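## Task

Tip the red post over so that it ends up lying on its side.

## Robot and tools

ROBOT. Two arms, left_arm and right_arm, each with a parallel gripper. In the scene frame the origin sits at table-top height midway between the nominal bases, +x points out over the table, +z up, and left_arm is on the +y side. Calibrated bases: left_arm at (-0.006, +0.255, 0) m with quat_wxyz (+1.000, 0, 0, -0.021), right_arm at (+0.010, -0.193, 0) m with quat_wxyz (+1.000, 0, 0, +0.013). A two-camera stand is fixed behind the arms. Loose objects may occasionally get nudged.

FRAMES. Each arm reports its hand pose, velocities and targets in its own base frame. Fixed cameras and the table use the scene frame. Motion offsets are taken along the axes of that arm's current Hand target. Gripper fingers point along the gripper's +z and close along its y; end_effector_position is the point between the pads, roughly 10 mm short of the fingertips, with a finger ledge about 10 mm further back.

THE 14-NUMBER ROW (used by execute_actions and move). One list covers both arms: left_arm dx, dy, dz, rx, ry, rz, left_gripper shut, then right_arm dx, dy, dz, rx, ry, rz, right_gripper shut. Every value lies in [-1, 1]. dx..rz are an offset, not a pose: they are measured from the arm's Hand target as it stood when the action or move began, along that target's axes. Scale: 1.0 equals 0.6 m for dx, dy, dz and 180 degrees for the rotation; rx, ry, rz form a single rotation vector. Sending all six zeros re-requests the current Hand target. shut above 0.01 closes the gripper at full force; 0.01 or less opens it fully; there is no in-between. A full close or open takes about 0.5 s; grippers begin open. Always resend the previous shut value for a gripper you want unchanged, since 0 means open. The gripper holds only items about 23 to 38 mm wide, at most about 5 N per pad, and gives no feedback on grasp.

execute_actions(actions, cameras). actions is a list of actions; each action is a list of up to 15 rows, one per 1/30 s step, and a short action repeats its final row to fill 15 steps. Each row in an action counts from the action's start pose, not from the prior row, so repeating an offset in a new action moves further. An empty actions list returns images and the scene number. cameras: list of names, ["all"], or [] (default: all for an empty list, otherwise none).

move(target, speed, blend, blocking, cameras). target is one 14-number row or a list of up to 15 rows, all offsets from the same starting Hand targets. Straight-line paths, all finishing together, at least 0.5 s, cut off at 10 s. speed in m/s, 0.002 to 0.5 (default 0.25), rotations capped at twice that in rad/s; one value or one per target. blend in metres rounds corners in a list (0 means stop at each). Paths ignore obstacles and the other arm; faster means more lag, overshoot and harder contact, and aiming beyond a contact presses harder. Avoid paths passing near an arm's own base. blocking=false returns after about 0.5 s while motion continues. The result adds a "move:" line such as done, off_target, moving, held or fault, plus limits (paced = pose clipped, held = steps withheld).

wait(seconds): 0 to 10 s, arms keep their last command. stop(): brakes a running move. zoom_image(camera, region): region [x0, y0, x1, y1] in pixels, up to 504 per side, only for a camera in the latest images. clear_fault(arm): clears a reported torque fault on left_arm or right_arm. finished_scene(scene): ends the current scene, given its number; irreversible, so call it only when the goal holds without the robot.

CONTROL DETAILS. Each step the commanded pose is clipped to within 70 mm and 16 degrees of the measured gripper pose. Hand target in results is the last commanded pose after clipping. Grippers often stop short; the next command, even zeros, asks again, or add the missing distance. To end a push, command the target back past the gripper. A blocked arm keeps pushing until commanded away. Near the first joint axis, small hand moves can swing the whole arm. Joint ranges (rad): waist and forearm roll and wrist roll -6.283 to 6.283, shoulder -2.618 to 2.618, elbow -0.061 to 5.236 (straight at 2.776), wrist pitch -2.164 to 2.164.

RESULTS. Positions in metres, quat_wxyz, velocities in m/s and rad/s. Joint velocities "within noise" means the arm is still. Joint torques include gravity and friction; positive means toward larger joint angle. Wrist depth gives a 7x7 grid of distances in mm (172 to 3000), "-" for no value. Printed poses may be off by a few centimetres.

CAMERAS. cam_head_left, cam_head_right, cam_high, cam_low (504x504), cam_left_wrist, cam_right_wrist (896x504). Calibration numbers are given per camera and may be slightly off.

AVOID. Dropping parts, releasing moving parts, slamming or hitting fixed or heavy things, very hard pushes, and letting anything leave the table. Arms must not collide or squeeze each other's fingers; a clearance check helps but is not complete. Torque faults occur when contact torque reaches limits (waist 10.7, shoulder 10.7, elbow 7.02, forearm roll 1, wrist pitch 2.58, wrist roll 1.08 N m; held weight counts) or a motor saturates for 1 s; the arm then halts until clear_fault. Holding loads, stretching out or pushing at unreachable poses heats motors; MOTOR HOT appears at 65 °C and at 80 °C the arm brakes for 30 to 60 s or more. Move smoothly and with little effort.

Each tool is called as name(argument=value, ...), one argument or row to a line, values as JSON.

## Session

execute_actions(
  actions=[],
  cameras=["all"],
)

Scene clock: 0.00 s.
left_arm: end_effector_position=(+0.2405, -0.1231, +0.1417) end_effector_quat_wxyz=(-0.030, +0.954, +0.287, +0.086) | right_arm: end_effector_position=(+0.1125, +0.1261, +0.3614) end_effector_quat_wxyz=(+0.018, -0.020, +1.000, -0.003)
Joint positions: left_arm=[-0.556 0.375 0.882 0.383 0.466 -1.481] | right_arm=[0.867 -0.351 1.118 -0.031 1.45 -2.31]
Joint velocities: within noise
Joint torques (N m): no reading
Wrist depth (mm): cam_left_wrist=[216 216 216 215 215 215 214 / 211 211 211 210 210 210 209 / 208 207 207 206 206 206 205 / 203 203 203 202 201 201 201 / 199 199 199 198 198 198 198 / 195 195 195 194 194 194 193 / 192 191 191 191 190 190 190] | cam_right_wrist=[- - 328 402 402 401 402 / - - 267 404 403 402 403 / 409 206 326 406 405 404 404 / 409 409 409 408 407 407 406 / 411 411 411 410 409 408 408 / 413 413 413 411 411 411 410 / 415 414 414 413 413 412 412]
Hand target: left_arm +0.2405, -0.1231, +0.1417; -0.030, +0.954, +0.287, +0.086 | right_arm +0.1125, +0.1261, +0.3614; +0.018, -0.020, +1.000, -0.003
Tool commands: left_gripper/shut=+0.0 right_gripper/shut=+0.0

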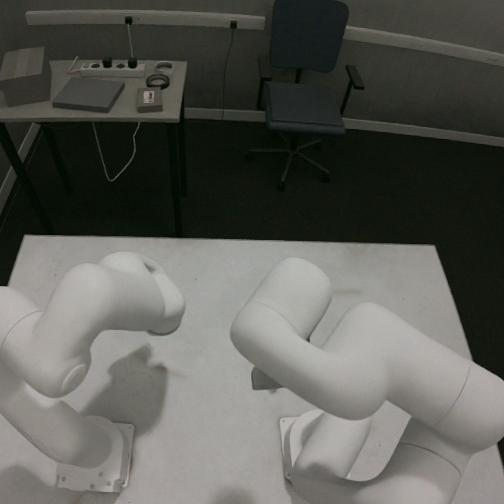

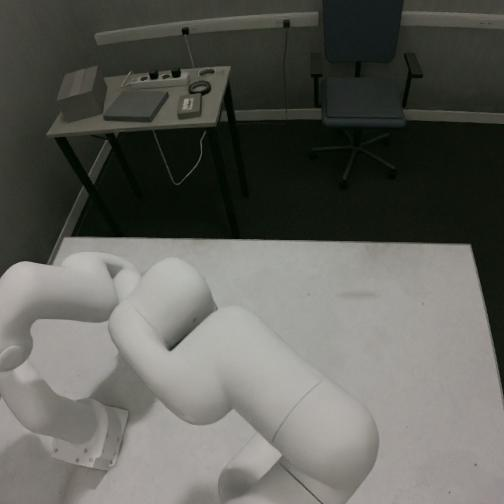

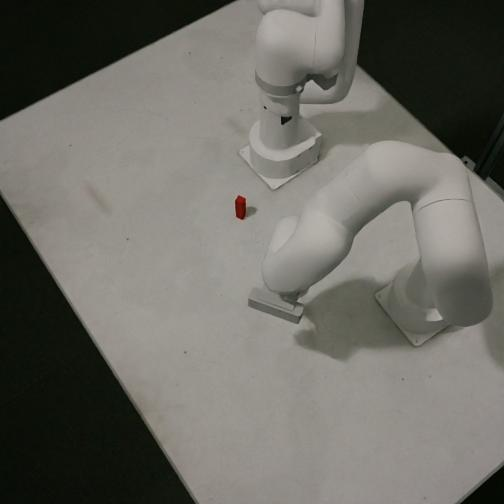

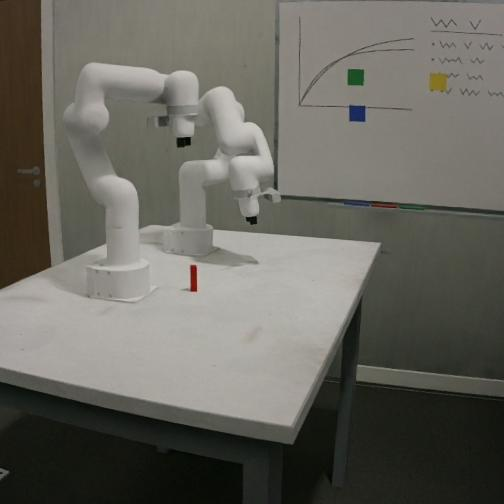

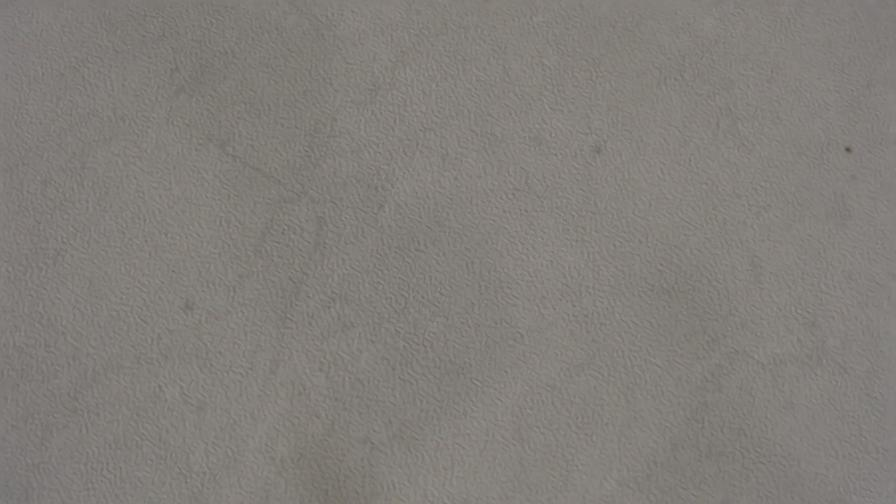

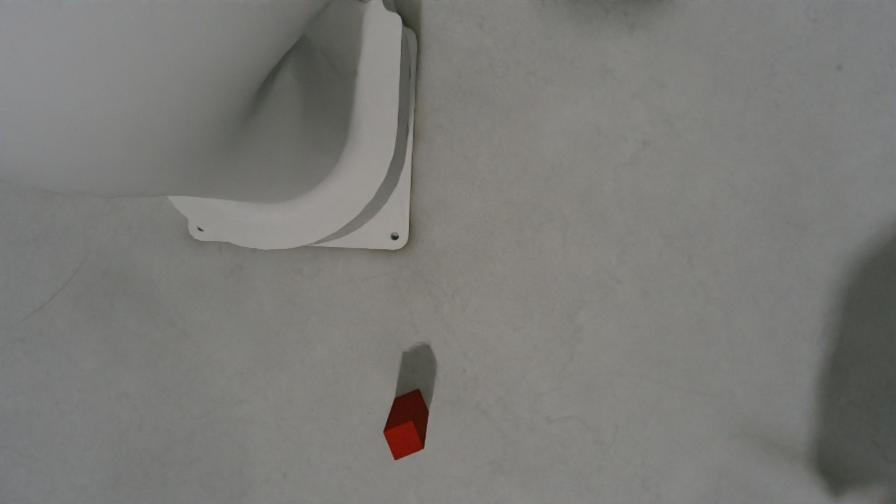

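zoom_image(
  camera="cam_right_wrist",
  region=[330, 320, 500, 490],
)

zoom_image(
  camera="cam_low",
  region=[140, 220, 260, 320],
)

zoom_image(
  camera="cam_high",
  region=[180, 150, 320, 290],
)

Scaled by 2.965 from the camera's 896x504 image, which has a finer 1280x720 frame.

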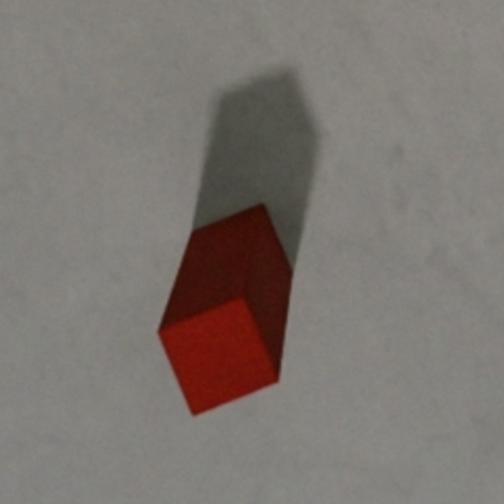

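Scaled by 4.200 from the camera's 504x504 image, which has a finer 720x720 frame.

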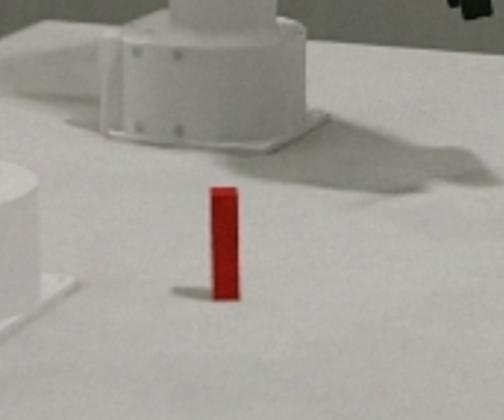

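Scaled by 3.600 from the camera's 504x504 image, which has a finer 720x720 frame.

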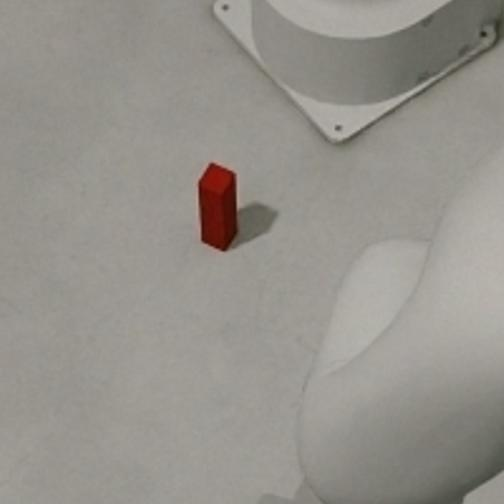

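move(
  target=[0,0,0,0,0,0,0,-0.0583,-0.095,0.1553,0.0049,0.0113,0.3771,0],
  speed=0.15,
  cameras=["cam_right_wrist", "cam_high", "cam_low"],
)

Scene clock: 77.30 s.
left_arm: end_effector_position=(+0.2405, -0.1231, +0.1417) end_effector_quat_wxyz=(-0.030, +0.954, +0.287, +0.086) | right_arm: end_effector_position=(+0.1530, +0.0701, +0.2699) end_effector_quat_wxyz=(+0.000, +0.542, +0.840, +0.000)
Joint positions: left_arm=[-0.556 0.375 0.882 0.383 0.466 -1.481] | right_arm=[0.429 -0.379 0.72 0 1.099 -1.566]
Joint torques (N m): left_arm=[0.36 -9.46 4.21 0.29 0 0] | right_arm=[-2.13 -0.4 6.91 0.33 -0.08 0.02]
Wrist depth (mm): cam_left_wrist=[216 216 216 215 215 215 215 / 211 211 211 210 210 210 209 / 207 207 207 206 206 206 205 / 203 203 202 202 202 202 201 / 199 199 199 198 198 198 198 / 195 195 194 194 194 194 193 / 192 191 191 191 190 190 190] | cam_right_wrist=[318 318 318 318 318 318 317 / 318 318 318 318 318 318 318 / 318 318 318 318 317 318 317 / 243 318 317 317 318 317 318 / 241 248 318 318 318 318 318 / 200 243 318 318 318 318 318 / 192 242 318 318 318 318 318]
Hand target: left_arm +0.2405, -0.1231, +0.1417; -0.030, +0.954, +0.287, +0.086 | right_arm +0.1530, +0.0701, +0.2699; +0.000, +0.542, +0.840, +0.000
Off the commanded pose: left_arm 0.000 m, 0 deg | right_arm 0.000 m, 0 deg.
move: done
camera_calibration:
cam_right_wrist: T_world_to_cam=[[0.91144, 0.411407, -0.00468495, -0.134024], [0.411421, -0.911442, 0.00251189, 0.067938], [-0.00323665, -0.00421692, -0.999986, 0.317256], [0, 0, 0, 1]] pos_world=[0.0952306, 0.118398, 0.316452]
Images, in order (width x height): cam_high 504x504, cam_low 504x504, cam_right_wrist 896x504.

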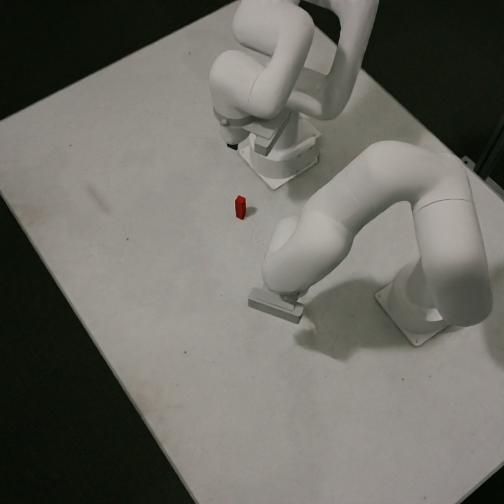

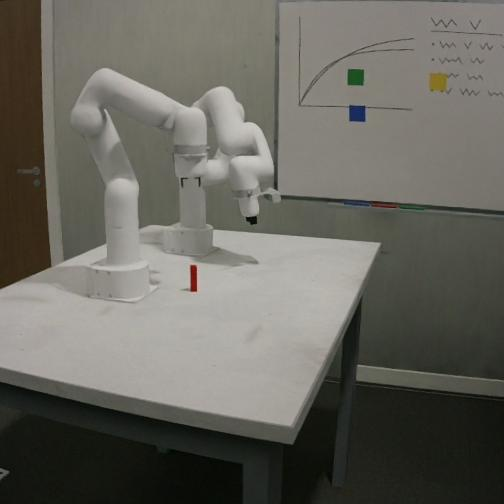

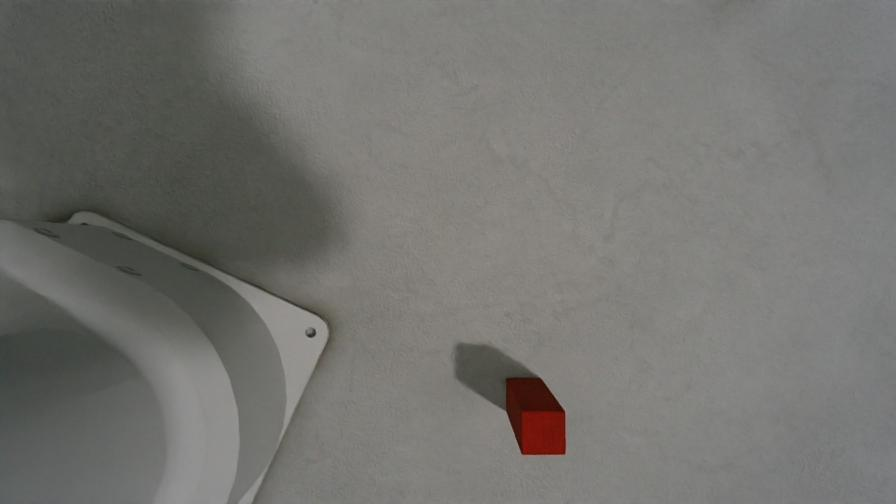

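zoom_image(
  camera="cam_right_wrist",
  region=[440, 340, 600, 480],
)

zoom_image(
  camera="cam_low",
  region=[130, 160, 250, 300],
)

zoom_image(
  camera="cam_high",
  region=[180, 110, 300, 250],
)

Scaled by 3.150 from the camera's 896x504 image, which has a finer 1280x720 frame.

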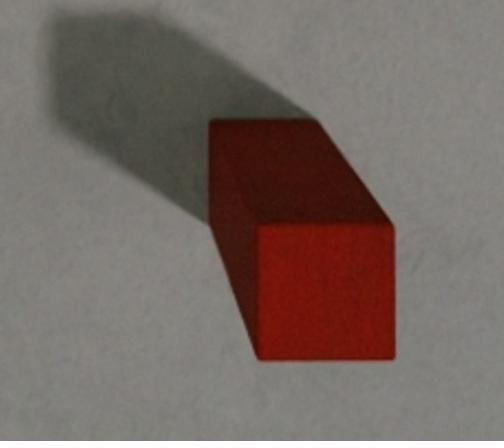

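Scaled by 3.600 from the camera's 504x504 image, which has a finer 720x720 frame.

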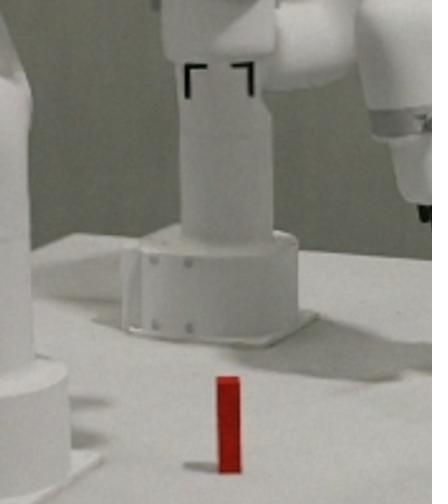

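Scaled by 3.600 from the camera's 504x504 image, which has a finer 720x720 frame.

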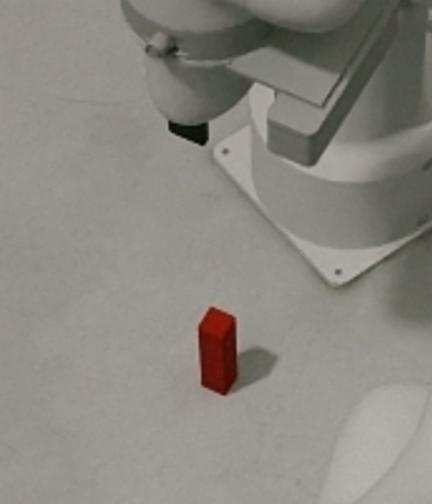

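move(
  target=[0,0,0,0,0,0,0,0,0.0018,0.3083,0,0,0,0],
  speed=0.15,
  cameras=["cam_high", "cam_low"],
)

zoom_image(
  camera="cam_low",
  region=[140, 220, 240, 320],
)

zoom_image(
  camera="cam_high",
  region=[190, 150, 290, 250],
)

Scene clock: 145.47 s.
left_arm: end_effector_position=(+0.2405, -0.1231, +0.1417) end_effector_quat_wxyz=(-0.030, +0.954, +0.287, +0.086) | right_arm: end_effector_position=(+0.1539, +0.0705, +0.0849) end_effector_quat_wxyz=(+0.000, +0.542, +0.840, +0.000)
Joint positions: left_arm=[-0.556 0.375 0.882 0.383 0.466 -1.481] | right_arm=[0.429 0.293 0.403 0 0.11 -1.566]
Joint torques (N m): left_arm=[0.96 -9.03 4.25 0.3 -0.01 0.01] | right_arm=[-2.01 -3.52 7.02 0.03 -0.09 0.01]
Wrist depth (mm): cam_left_wrist=[216 216 216 216 215 215 214 / 211 211 211 210 210 210 209 / 207 207 207 206 206 206 206 / 203 203 202 202 202 201 201 / 199 199 199 199 198 198 197 / 195 195 194 194 194 194 193 / 192 191 191 191 191 190 190] | cam_right_wrist=[- - - - - - - / - - - - - - - / - - - - - - - / - - - - - - - / - - - - - - - / - - - - - - - / - - - - - - -]
Hand target: left_arm +0.2405, -0.1231, +0.1417; -0.030, +0.954, +0.287, +0.086 | right_arm +0.1539, +0.0705, +0.0849; +0.000, +0.542, +0.840, +0.000
Off the commanded pose: left_arm 0.000 m, 0 deg | right_arm 0.000 m, 0 deg.
move: done
Images, in order (width x height): cam_high 504x504, cam_low 504x504.

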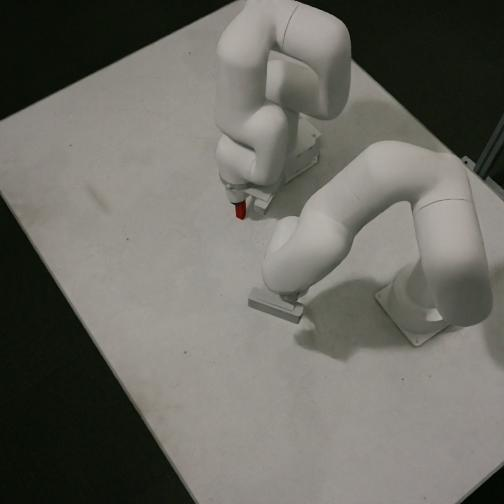

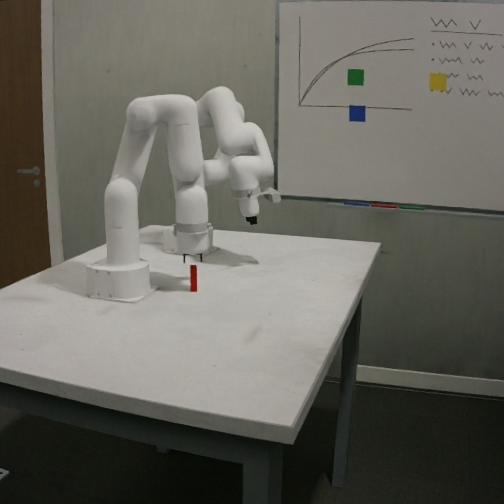

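Scaled by 5.040 from the camera's 504x504 image, which has a finer 720x720 frame.

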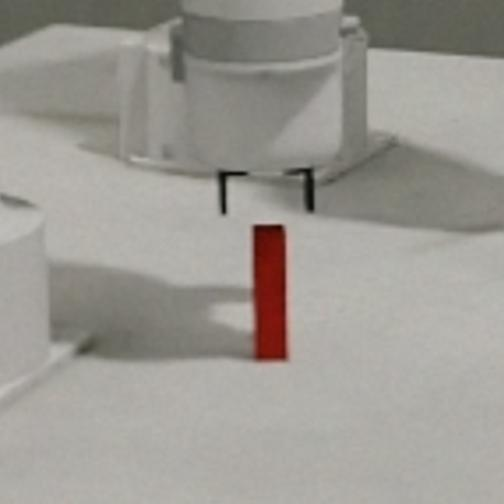

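Scaled by 5.040 from the camera's 504x504 image, which has a finer 720x720 frame.

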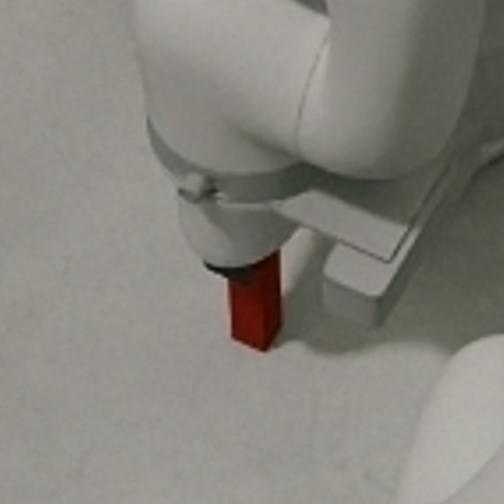

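move(
  target=[
    [0,0,0,0,0,0,0,0,0.001,0.0382,0,0,0,0],
    [0,0,0,0,0,0,0,0,0.001,0.0382,0,0,0,1],
  ],
  speed=0.1,
)

wait(
  seconds=0.7,
  cameras=["cam_high", "cam_low"],
)

zoom_image(
  camera="cam_low",
  region=[140, 220, 240, 320],
)

zoom_image(
  camera="cam_high",
  region=[190, 150, 290, 250],
)

Scene clock: 172.60 s.
left_arm: end_effector_position=(+0.2405, -0.1231, +0.1417) end_effector_quat_wxyz=(-0.030, +0.954, +0.287, +0.086) | right_arm: end_effector_position=(+0.1545, +0.0707, +0.0620) end_effector_quat_wxyz=(+0.000, +0.542, +0.840, +0.000)
Joint positions: left_arm=[-0.556 0.375 0.882 0.383 0.466 -1.481] | right_arm=[0.429 0.444 0.43 0 -0.013 -1.566]
Joint torques (N m): left_arm=[0.72 -9.05 4.1 0.28 0 -0.01] | right_arm=[-1.79 -4.26 6.19 -0.01 -0.09 0]
Wrist depth (mm): cam_left_wrist=[216 216 216 215 215 215 214 / 211 211 211 210 210 210 209 / 207 207 207 207 206 206 206 / 203 203 202 202 202 201 201 / 199 199 199 198 198 198 197 / 195 195 194 194 194 194 193 / 192 191 191 191 191 190 190] | cam_right_wrist=[- - - - - - - / - - - - - - - / - - - - - - - / - - - - - - - / - - - - - - - / - - - - - - - / - - - - - - -]
Hand target: left_arm +0.2405, -0.1231, +0.1417; -0.030, +0.954, +0.287, +0.086 | right_arm +0.1545, +0.0707, +0.0620; +0.000, +0.542, +0.840, +0.000
Off the commanded pose: left_arm 0.000 m, 0 deg | right_arm 0.000 m, 0 deg.
move: done

Scene clock: 173.30 s.
left_arm: end_effector_position=(+0.2405, -0.1231, +0.1417) end_effector_quat_wxyz=(-0.030, +0.954, +0.287, +0.086) | right_arm: end_effector_position=(+0.1545, +0.0707, +0.0620) end_effector_quat_wxyz=(+0.000, +0.542, +0.840, +0.000)
Joint positions: left_arm=[-0.556 0.375 0.882 0.383 0.466 -1.481] | right_arm=[0.429 0.444 0.43 0 -0.013 -1.566]
Joint torques (N m): left_arm=[0.35 -9.49 4.2 0.29 0.02 0] | right_arm=[-2.12 -4.13 6.1 0 -0.09 -0.01]
Wrist depth (mm): cam_left_wrist=[216 216 215 215 215 215 214 / 211 211 210 210 210 210 209 / 207 207 207 206 206 206 206 / 203 202 202 202 202 201 201 / 199 199 199 198 198 198 197 / 195 195 194 194 194 194 193 / 192 191 191 191 191 191 190] | cam_right_wrist=[- - - - - - - / - - - - - - - / - - - - - - - / - - - - - - - / - - - - - - - / - - - - - - - / - - - - - - -]
Hand target: left_arm +0.2405, -0.1231, +0.1417; -0.030, +0.954, +0.287, +0.086 | right_arm +0.1545, +0.0707, +0.0620; +0.000, +0.542, +0.840, +0.000
Tool commands: left_gripper/shut=+0.0 right_gripper/shut=+1.0
Off the commanded pose: left_arm 0.000 m, 0 deg | right_arm 0.000 m, 0 deg.
wait: 0.70 s; at rest by 0.17 s
Images, in order (width x height): cam_high 504x504, cam_low 504x504.

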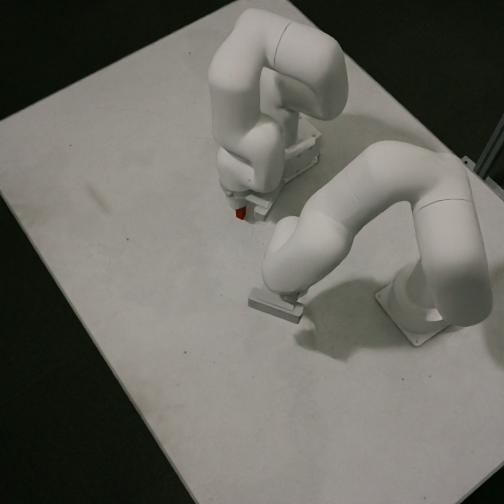

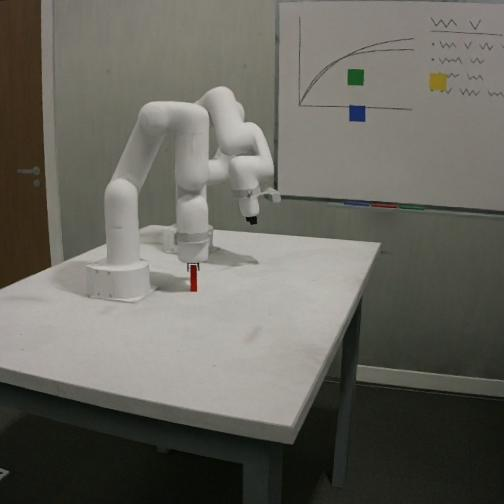

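Scaled by 5.040 from the camera's 504x504 image, which has a finer 720x720 frame.

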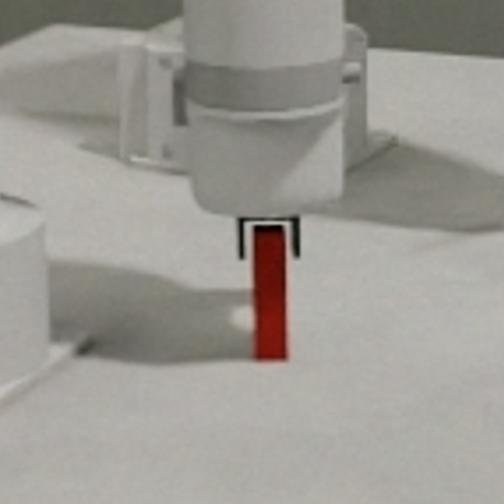

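Scaled by 5.040 from the camera's 504x504 image, which has a finer 720x720 frame.

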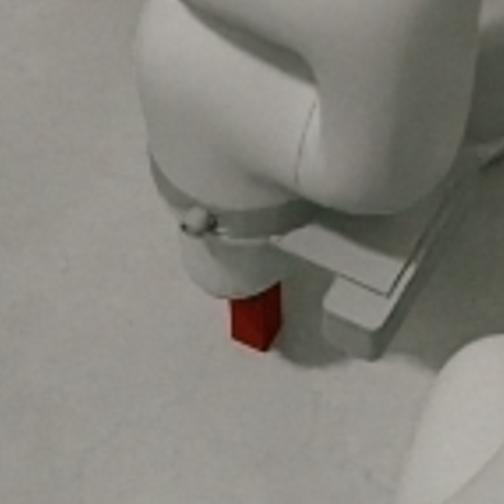

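move(
  target=[
    [0,0,0,0,0,0,0,0,0.025,0,0,0,0,1],
    [0,0,0,0,0,0,0,0,0.0398,-0.0015,0.0833,0,0,1],
  ],
  speed=[0.04,0.1],
  blend=[0.003,0],
  cameras=["cam_high", "cam_low"],
)

zoom_image(
  camera="cam_low",
  region=[140, 220, 240, 320],
)

zoom_image(
  camera="cam_high",
  region=[190, 150, 290, 250],
)

Scene clock: 183.73 s.
left_arm: end_effector_position=(+0.2405, -0.1231, +0.1417) end_effector_quat_wxyz=(-0.030, +0.954, +0.287, +0.086) | right_arm: end_effector_position=(+0.1762, +0.0806, +0.0629) end_effector_quat_wxyz=(-0.071, +0.537, +0.833, -0.110)
Joint positions: left_arm=[-0.556 0.375 0.882 0.383 0.466 -1.481] | right_arm=[0.428 0.611 0.73 0.002 0.381 -1.57]
Joint torques (N m): left_arm=[0.36 -9.23 4.08 0.3 -0.01 0] | right_arm=[-2.14 -5.75 7.03 0.06 0.18 -0.07]
Wrist depth (mm): cam_left_wrist=[216 216 215 215 215 215 214 / 211 211 211 210 210 210 209 / 207 207 207 207 206 206 205 / 203 202 202 202 202 201 201 / 199 199 199 198 198 198 198 / 195 195 195 194 194 194 193 / 192 192 191 191 190 190 190] | cam_right_wrist=[- - - - - - - / - - - - - - - / - - - - - - - / - - - - - - - / - - - - - - - / - - - - - - - / - - - - - - -]
Hand target: left_arm +0.2405, -0.1231, +0.1417; -0.030, +0.954, +0.287, +0.086 | right_arm +0.1762, +0.0806, +0.0629; -0.071, +0.537, +0.833, -0.110
Off the commanded pose: left_arm 0.000 m, 0 deg | right_arm 0.000 m, 0 deg.
move: done
Images, in order (width x height): cam_high 504x504, cam_low 504x504.

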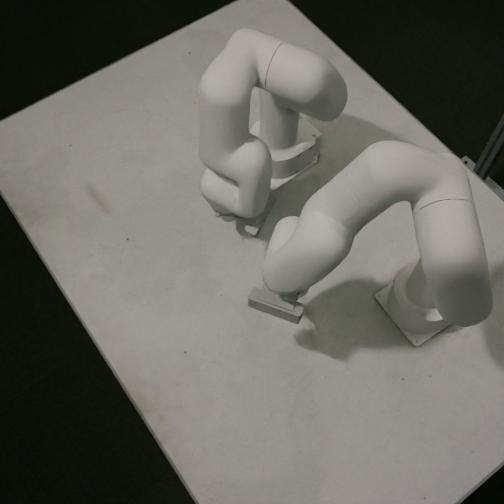

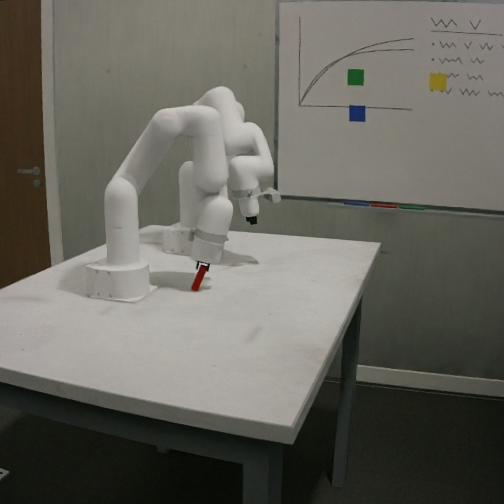

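Scaled by 5.040 from the camera's 504x504 image, which has a finer 720x720 frame.

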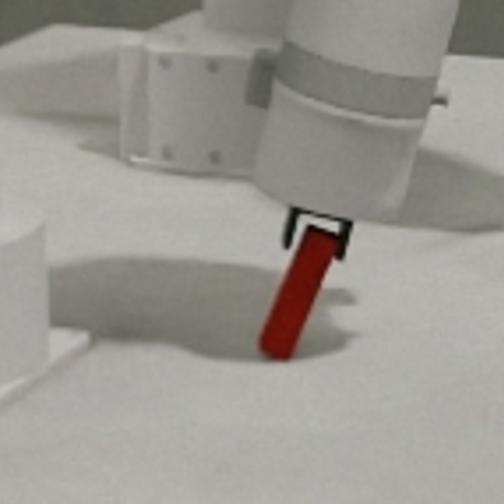

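Scaled by 5.040 from the camera's 504x504 image, which has a finer 720x720 frame.

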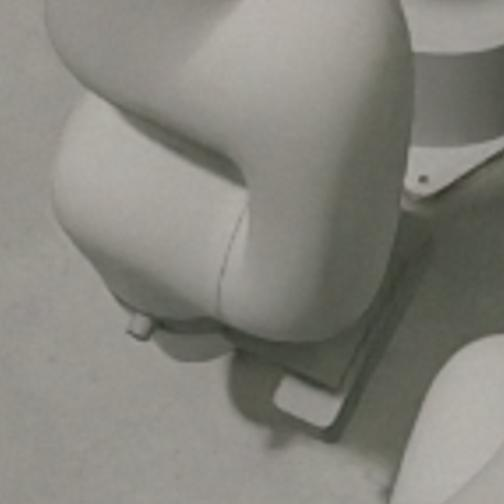

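move(
  target=[
    [0,0,0,0,0,0,0,0,0,0,0,0,0,0],
    [0,0,0,0,0,0,0,0,0.0403,0.0133,0.0556,0,0,0],
    [0,0,0,0,0,0,0,0,0.0677,0.0348,0.1,0,0,0],
  ],
  speed=[0.08,0.08,0.08],
  blend=[0,0.003,0],
  cameras=["cam_high", "cam_low"],
)

zoom_image(
  camera="cam_low",
  region=[140, 220, 240, 320],
)

zoom_image(
  camera="cam_high",
  region=[190, 150, 290, 250],
)

Scene clock: 197.60 s.
left_arm: end_effector_position=(+0.2405, -0.1231, +0.1417) end_effector_quat_wxyz=(-0.030, +0.954, +0.287, +0.086) | right_arm: end_effector_position=(+0.2070, +0.0945, +0.0322) end_effector_quat_wxyz=(-0.154, +0.520, +0.806, -0.239)
Joint positions: left_arm=[-0.556 0.375 0.882 0.383 0.466 -1.481] | right_arm=[0.427 1.011 1.212 0.002 0.777 -1.57]
Joint torques (N m): left_arm=[0.41 -9.57 3.98 0.29 0 0] | right_arm=[-1.94 -8.26 7.32 0.04 0.34 -0.1]
Wrist depth (mm): cam_left_wrist=[216 216 216 215 215 215 214 / 211 211 211 210 210 210 209 / 208 207 207 207 206 206 206 / 203 202 202 202 202 201 201 / 199 199 199 198 198 198 198 / 195 195 194 194 194 194 193 / 192 192 191 191 190 190 190] | cam_right_wrist=[- - - - - - - / - - - - - - - / - - - - - - - / - - - - - - - / - - - - - - - / - - - - - - - / - - - - - - -]
Hand target: left_arm +0.2405, -0.1231, +0.1417; -0.030, +0.954, +0.287, +0.086 | right_arm +0.2070, +0.0945, +0.0322; -0.154, +0.520, +0.806, -0.239
Off the commanded pose: left_arm 0.000 m, 0 deg | right_arm 0.000 m, 0 deg.
move: done
Images, in order (width x height): cam_high 504x504, cam_low 504x504.

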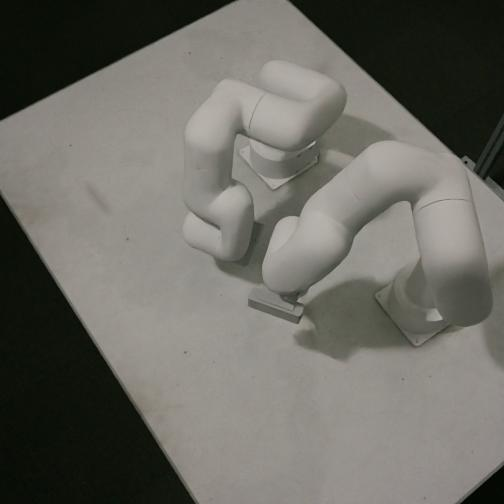

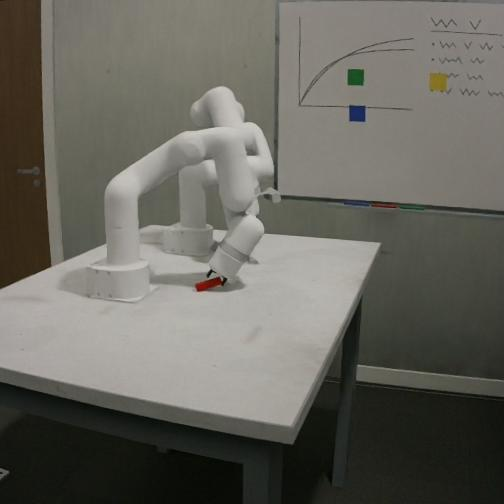

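Scaled by 5.040 from the camera's 504x504 image, which has a finer 720x720 frame.

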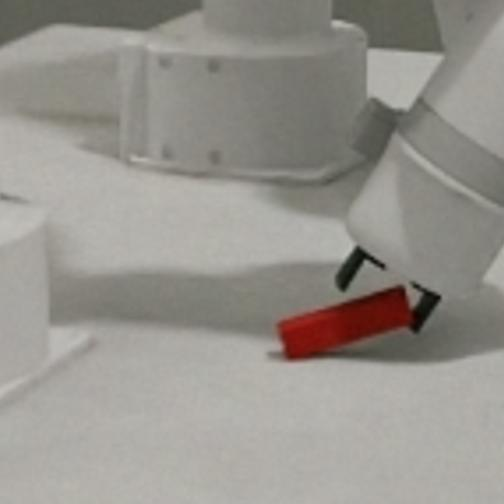

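Scaled by 5.040 from the camera's 504x504 image, which has a finer 720x720 frame.

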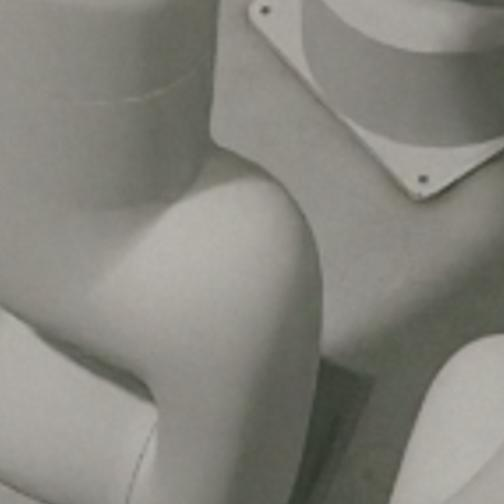

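move(
  target=[
    [0,0,0,0,0,0,0,0,0.012,0.008,0.0111,0,0,0],
    [0,0,0,0,0,0,0,0,0.0302,-0.0007,0.0111,0,0,0],
  ],
  speed=[0.06,0.04],
  blend=[0.002,0],
  cameras=["cam_high", "cam_low"],
)

zoom_image(
  camera="cam_low",
  region=[140, 220, 240, 320],
)

Scene clock: 207.07 s.
left_arm: end_effector_position=(+0.2405, -0.1231, +0.1417) end_effector_quat_wxyz=(-0.030, +0.954, +0.287, +0.086) | right_arm: end_effector_position=(+0.2211, +0.1009, +0.0227) end_effector_quat_wxyz=(-0.163, +0.517, +0.801, -0.253)
Joint positions: left_arm=[-0.556 0.375 0.882 0.383 0.466 -1.481] | right_arm=[0.427 1.115 1.361 0.002 0.857 -1.57]
Joint torques (N m): left_arm=[0.59 -9.08 4.07 0.29 0 0] | right_arm=[-2.04 -8.73 7.44 0.05 0.36 -0.08]
Wrist depth (mm): cam_left_wrist=[216 216 216 215 215 215 214 / 211 211 211 211 210 210 209 / 207 207 207 206 206 206 205 / 203 203 202 202 202 201 201 / 199 199 199 198 198 198 198 / 195 195 194 194 194 193 193 / 191 191 191 191 191 190 190] | cam_right_wrist=[- - - - - - - / - - - - - - - / - - - - - - - / - - - - - - - / - - - - - - - / - - - - - - - / - - - - - - -]
Hand target: left_arm +0.2405, -0.1231, +0.1417; -0.030, +0.954, +0.287, +0.086 | right_arm +0.2211, +0.1009, +0.0227; -0.163, +0.517, +0.801, -0.253
Off the commanded pose: left_arm 0.000 m, 0 deg | right_arm 0.000 m, 0 deg.
move: done
Images, in order (width x height): cam_high 504x504, cam_low 504x504.

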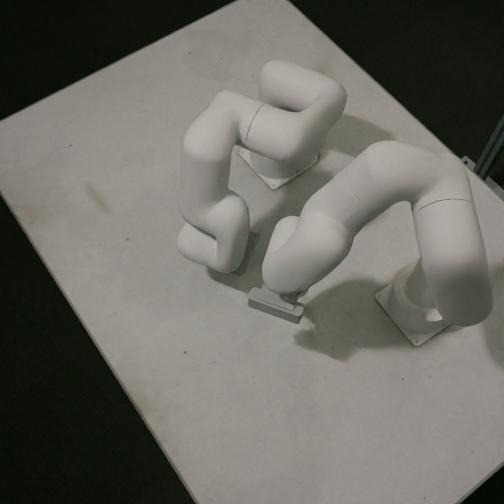

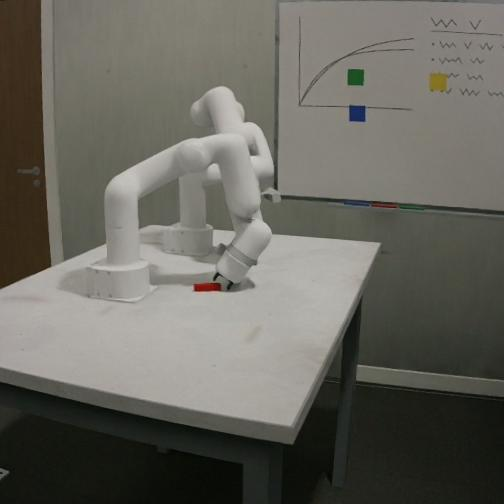

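Scaled by 5.040 from the camera's 504x504 image, which has a finer 720x720 frame.

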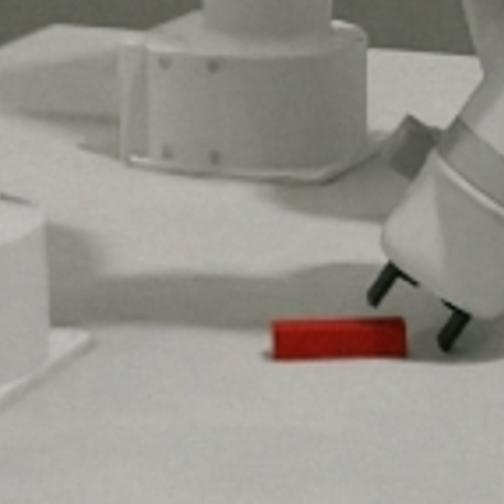

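move(
  target=[0,0,0,0,0,0,0,0,-0.0765,-0.1092,0,0,0,0],
  speed=0.1,
  cameras=["all"],
)

Scene clock: 212.10 s.
left_arm: end_effector_position=(+0.2405, -0.1231, +0.1417) end_effector_quat_wxyz=(-0.030, +0.954, +0.287, +0.086) | right_arm: end_effector_position=(+0.2211, +0.1009, +0.1026) end_effector_quat_wxyz=(-0.163, +0.517, +0.801, -0.253)
Joint positions: left_arm=[-0.556 0.375 0.882 0.383 0.466 -1.481] | right_arm=[0.427 0.808 1.244 0.002 1.046 -1.57]
Joint torques (N m): left_arm=[0.75 -9.01 4.14 0.3 -0.01 0.01] | right_arm=[-1.72 -11.92 4.81 0.11 0.35 -0.02]
Wrist depth (mm): cam_left_wrist=[216 216 216 215 215 215 214 / 211 211 211 210 210 210 209 / 207 207 207 207 206 206 206 / 203 202 202 202 202 201 201 / 199 199 199 198 198 198 198 / 195 195 194 194 194 194 193 / 192 192 191 191 191 190 190] | cam_right_wrist=[329 265 229 196 180 - - / 329 265 229 196 180 - - / 328 265 229 196 180 - - / 233 255 229 196 180 - - / 203 227 221 196 180 - - / 188 212 222 196 180 - - / 181 211 228 196 180 - -]
Hand target: left_arm +0.2405, -0.1231, +0.1417; -0.030, +0.954, +0.287, +0.086 | right_arm +0.2211, +0.1009, +0.1027; -0.163, +0.517, +0.801, -0.253
Off the commanded pose: left_arm 0.000 m, 0 deg | right_arm 0.000 m, 0 deg.
move: done
camera_calibration:
cam_right_wrist: T_world_to_cam=[[0.744341, 0.335665, -0.577308, -0.106233], [0.412828, -0.910805, 0.00270206, 0.0680168], [-0.524908, -0.24034, -0.816522, 0.270628], [0, 0, 0, 1]] pos_world=[0.193049, 0.162652, 0.159461]

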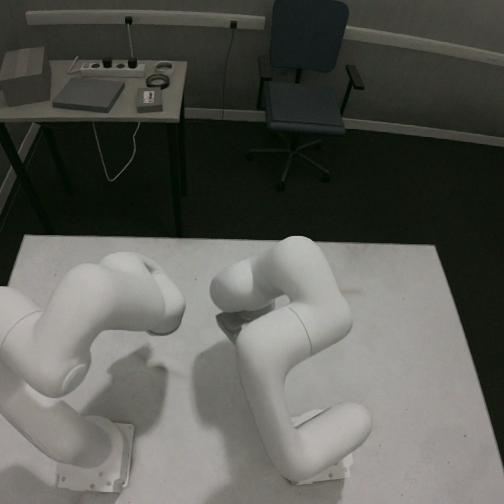

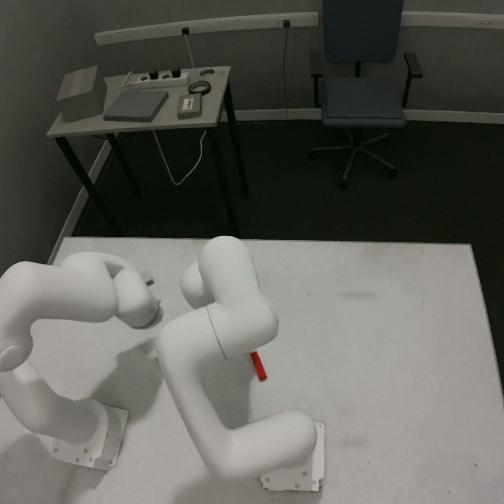

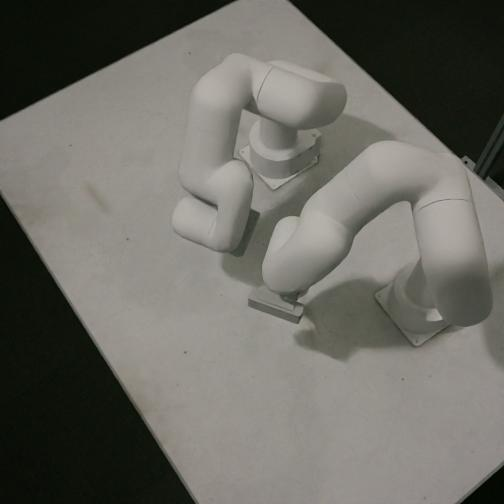

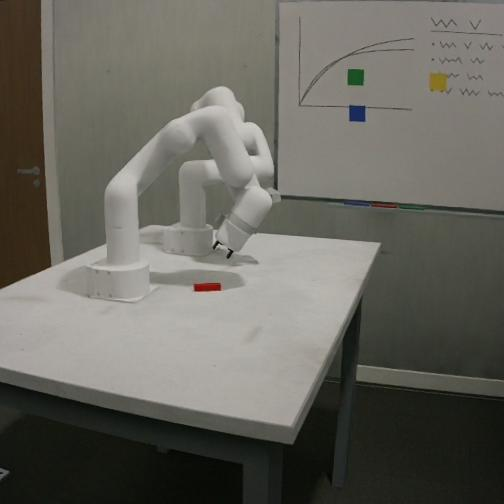

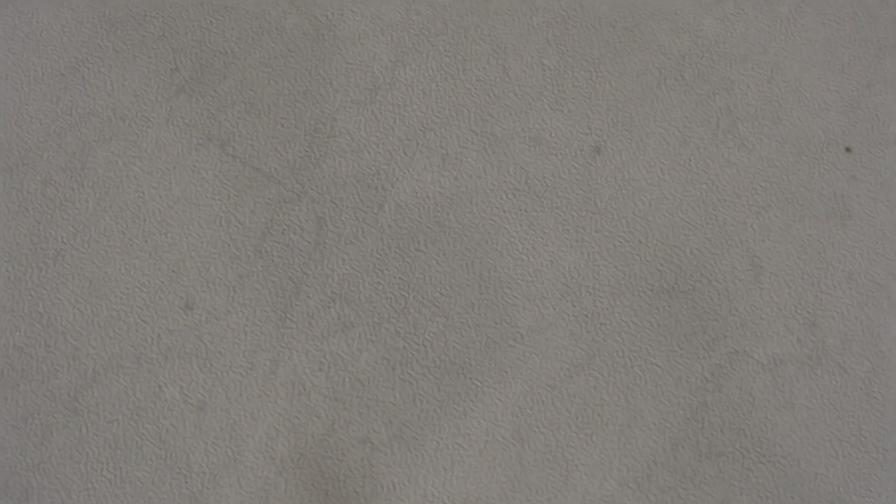

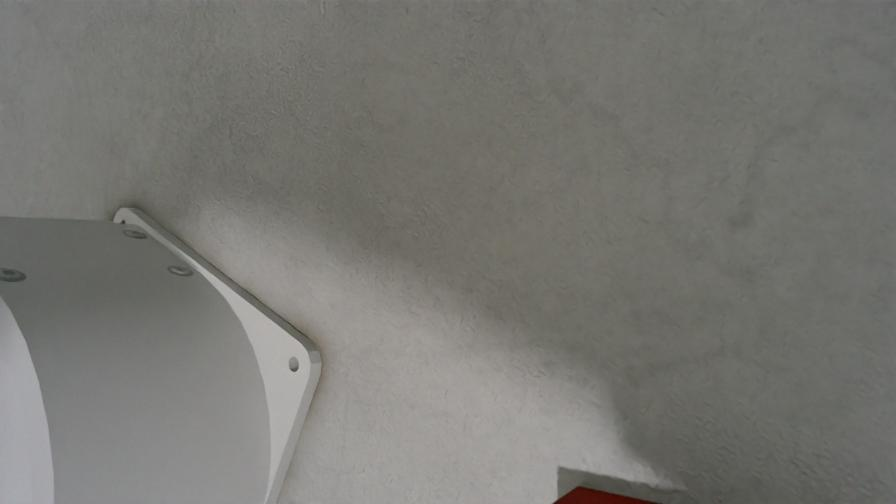

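finished_scene(
  scene=1,
)

The scene is finished: the task was done.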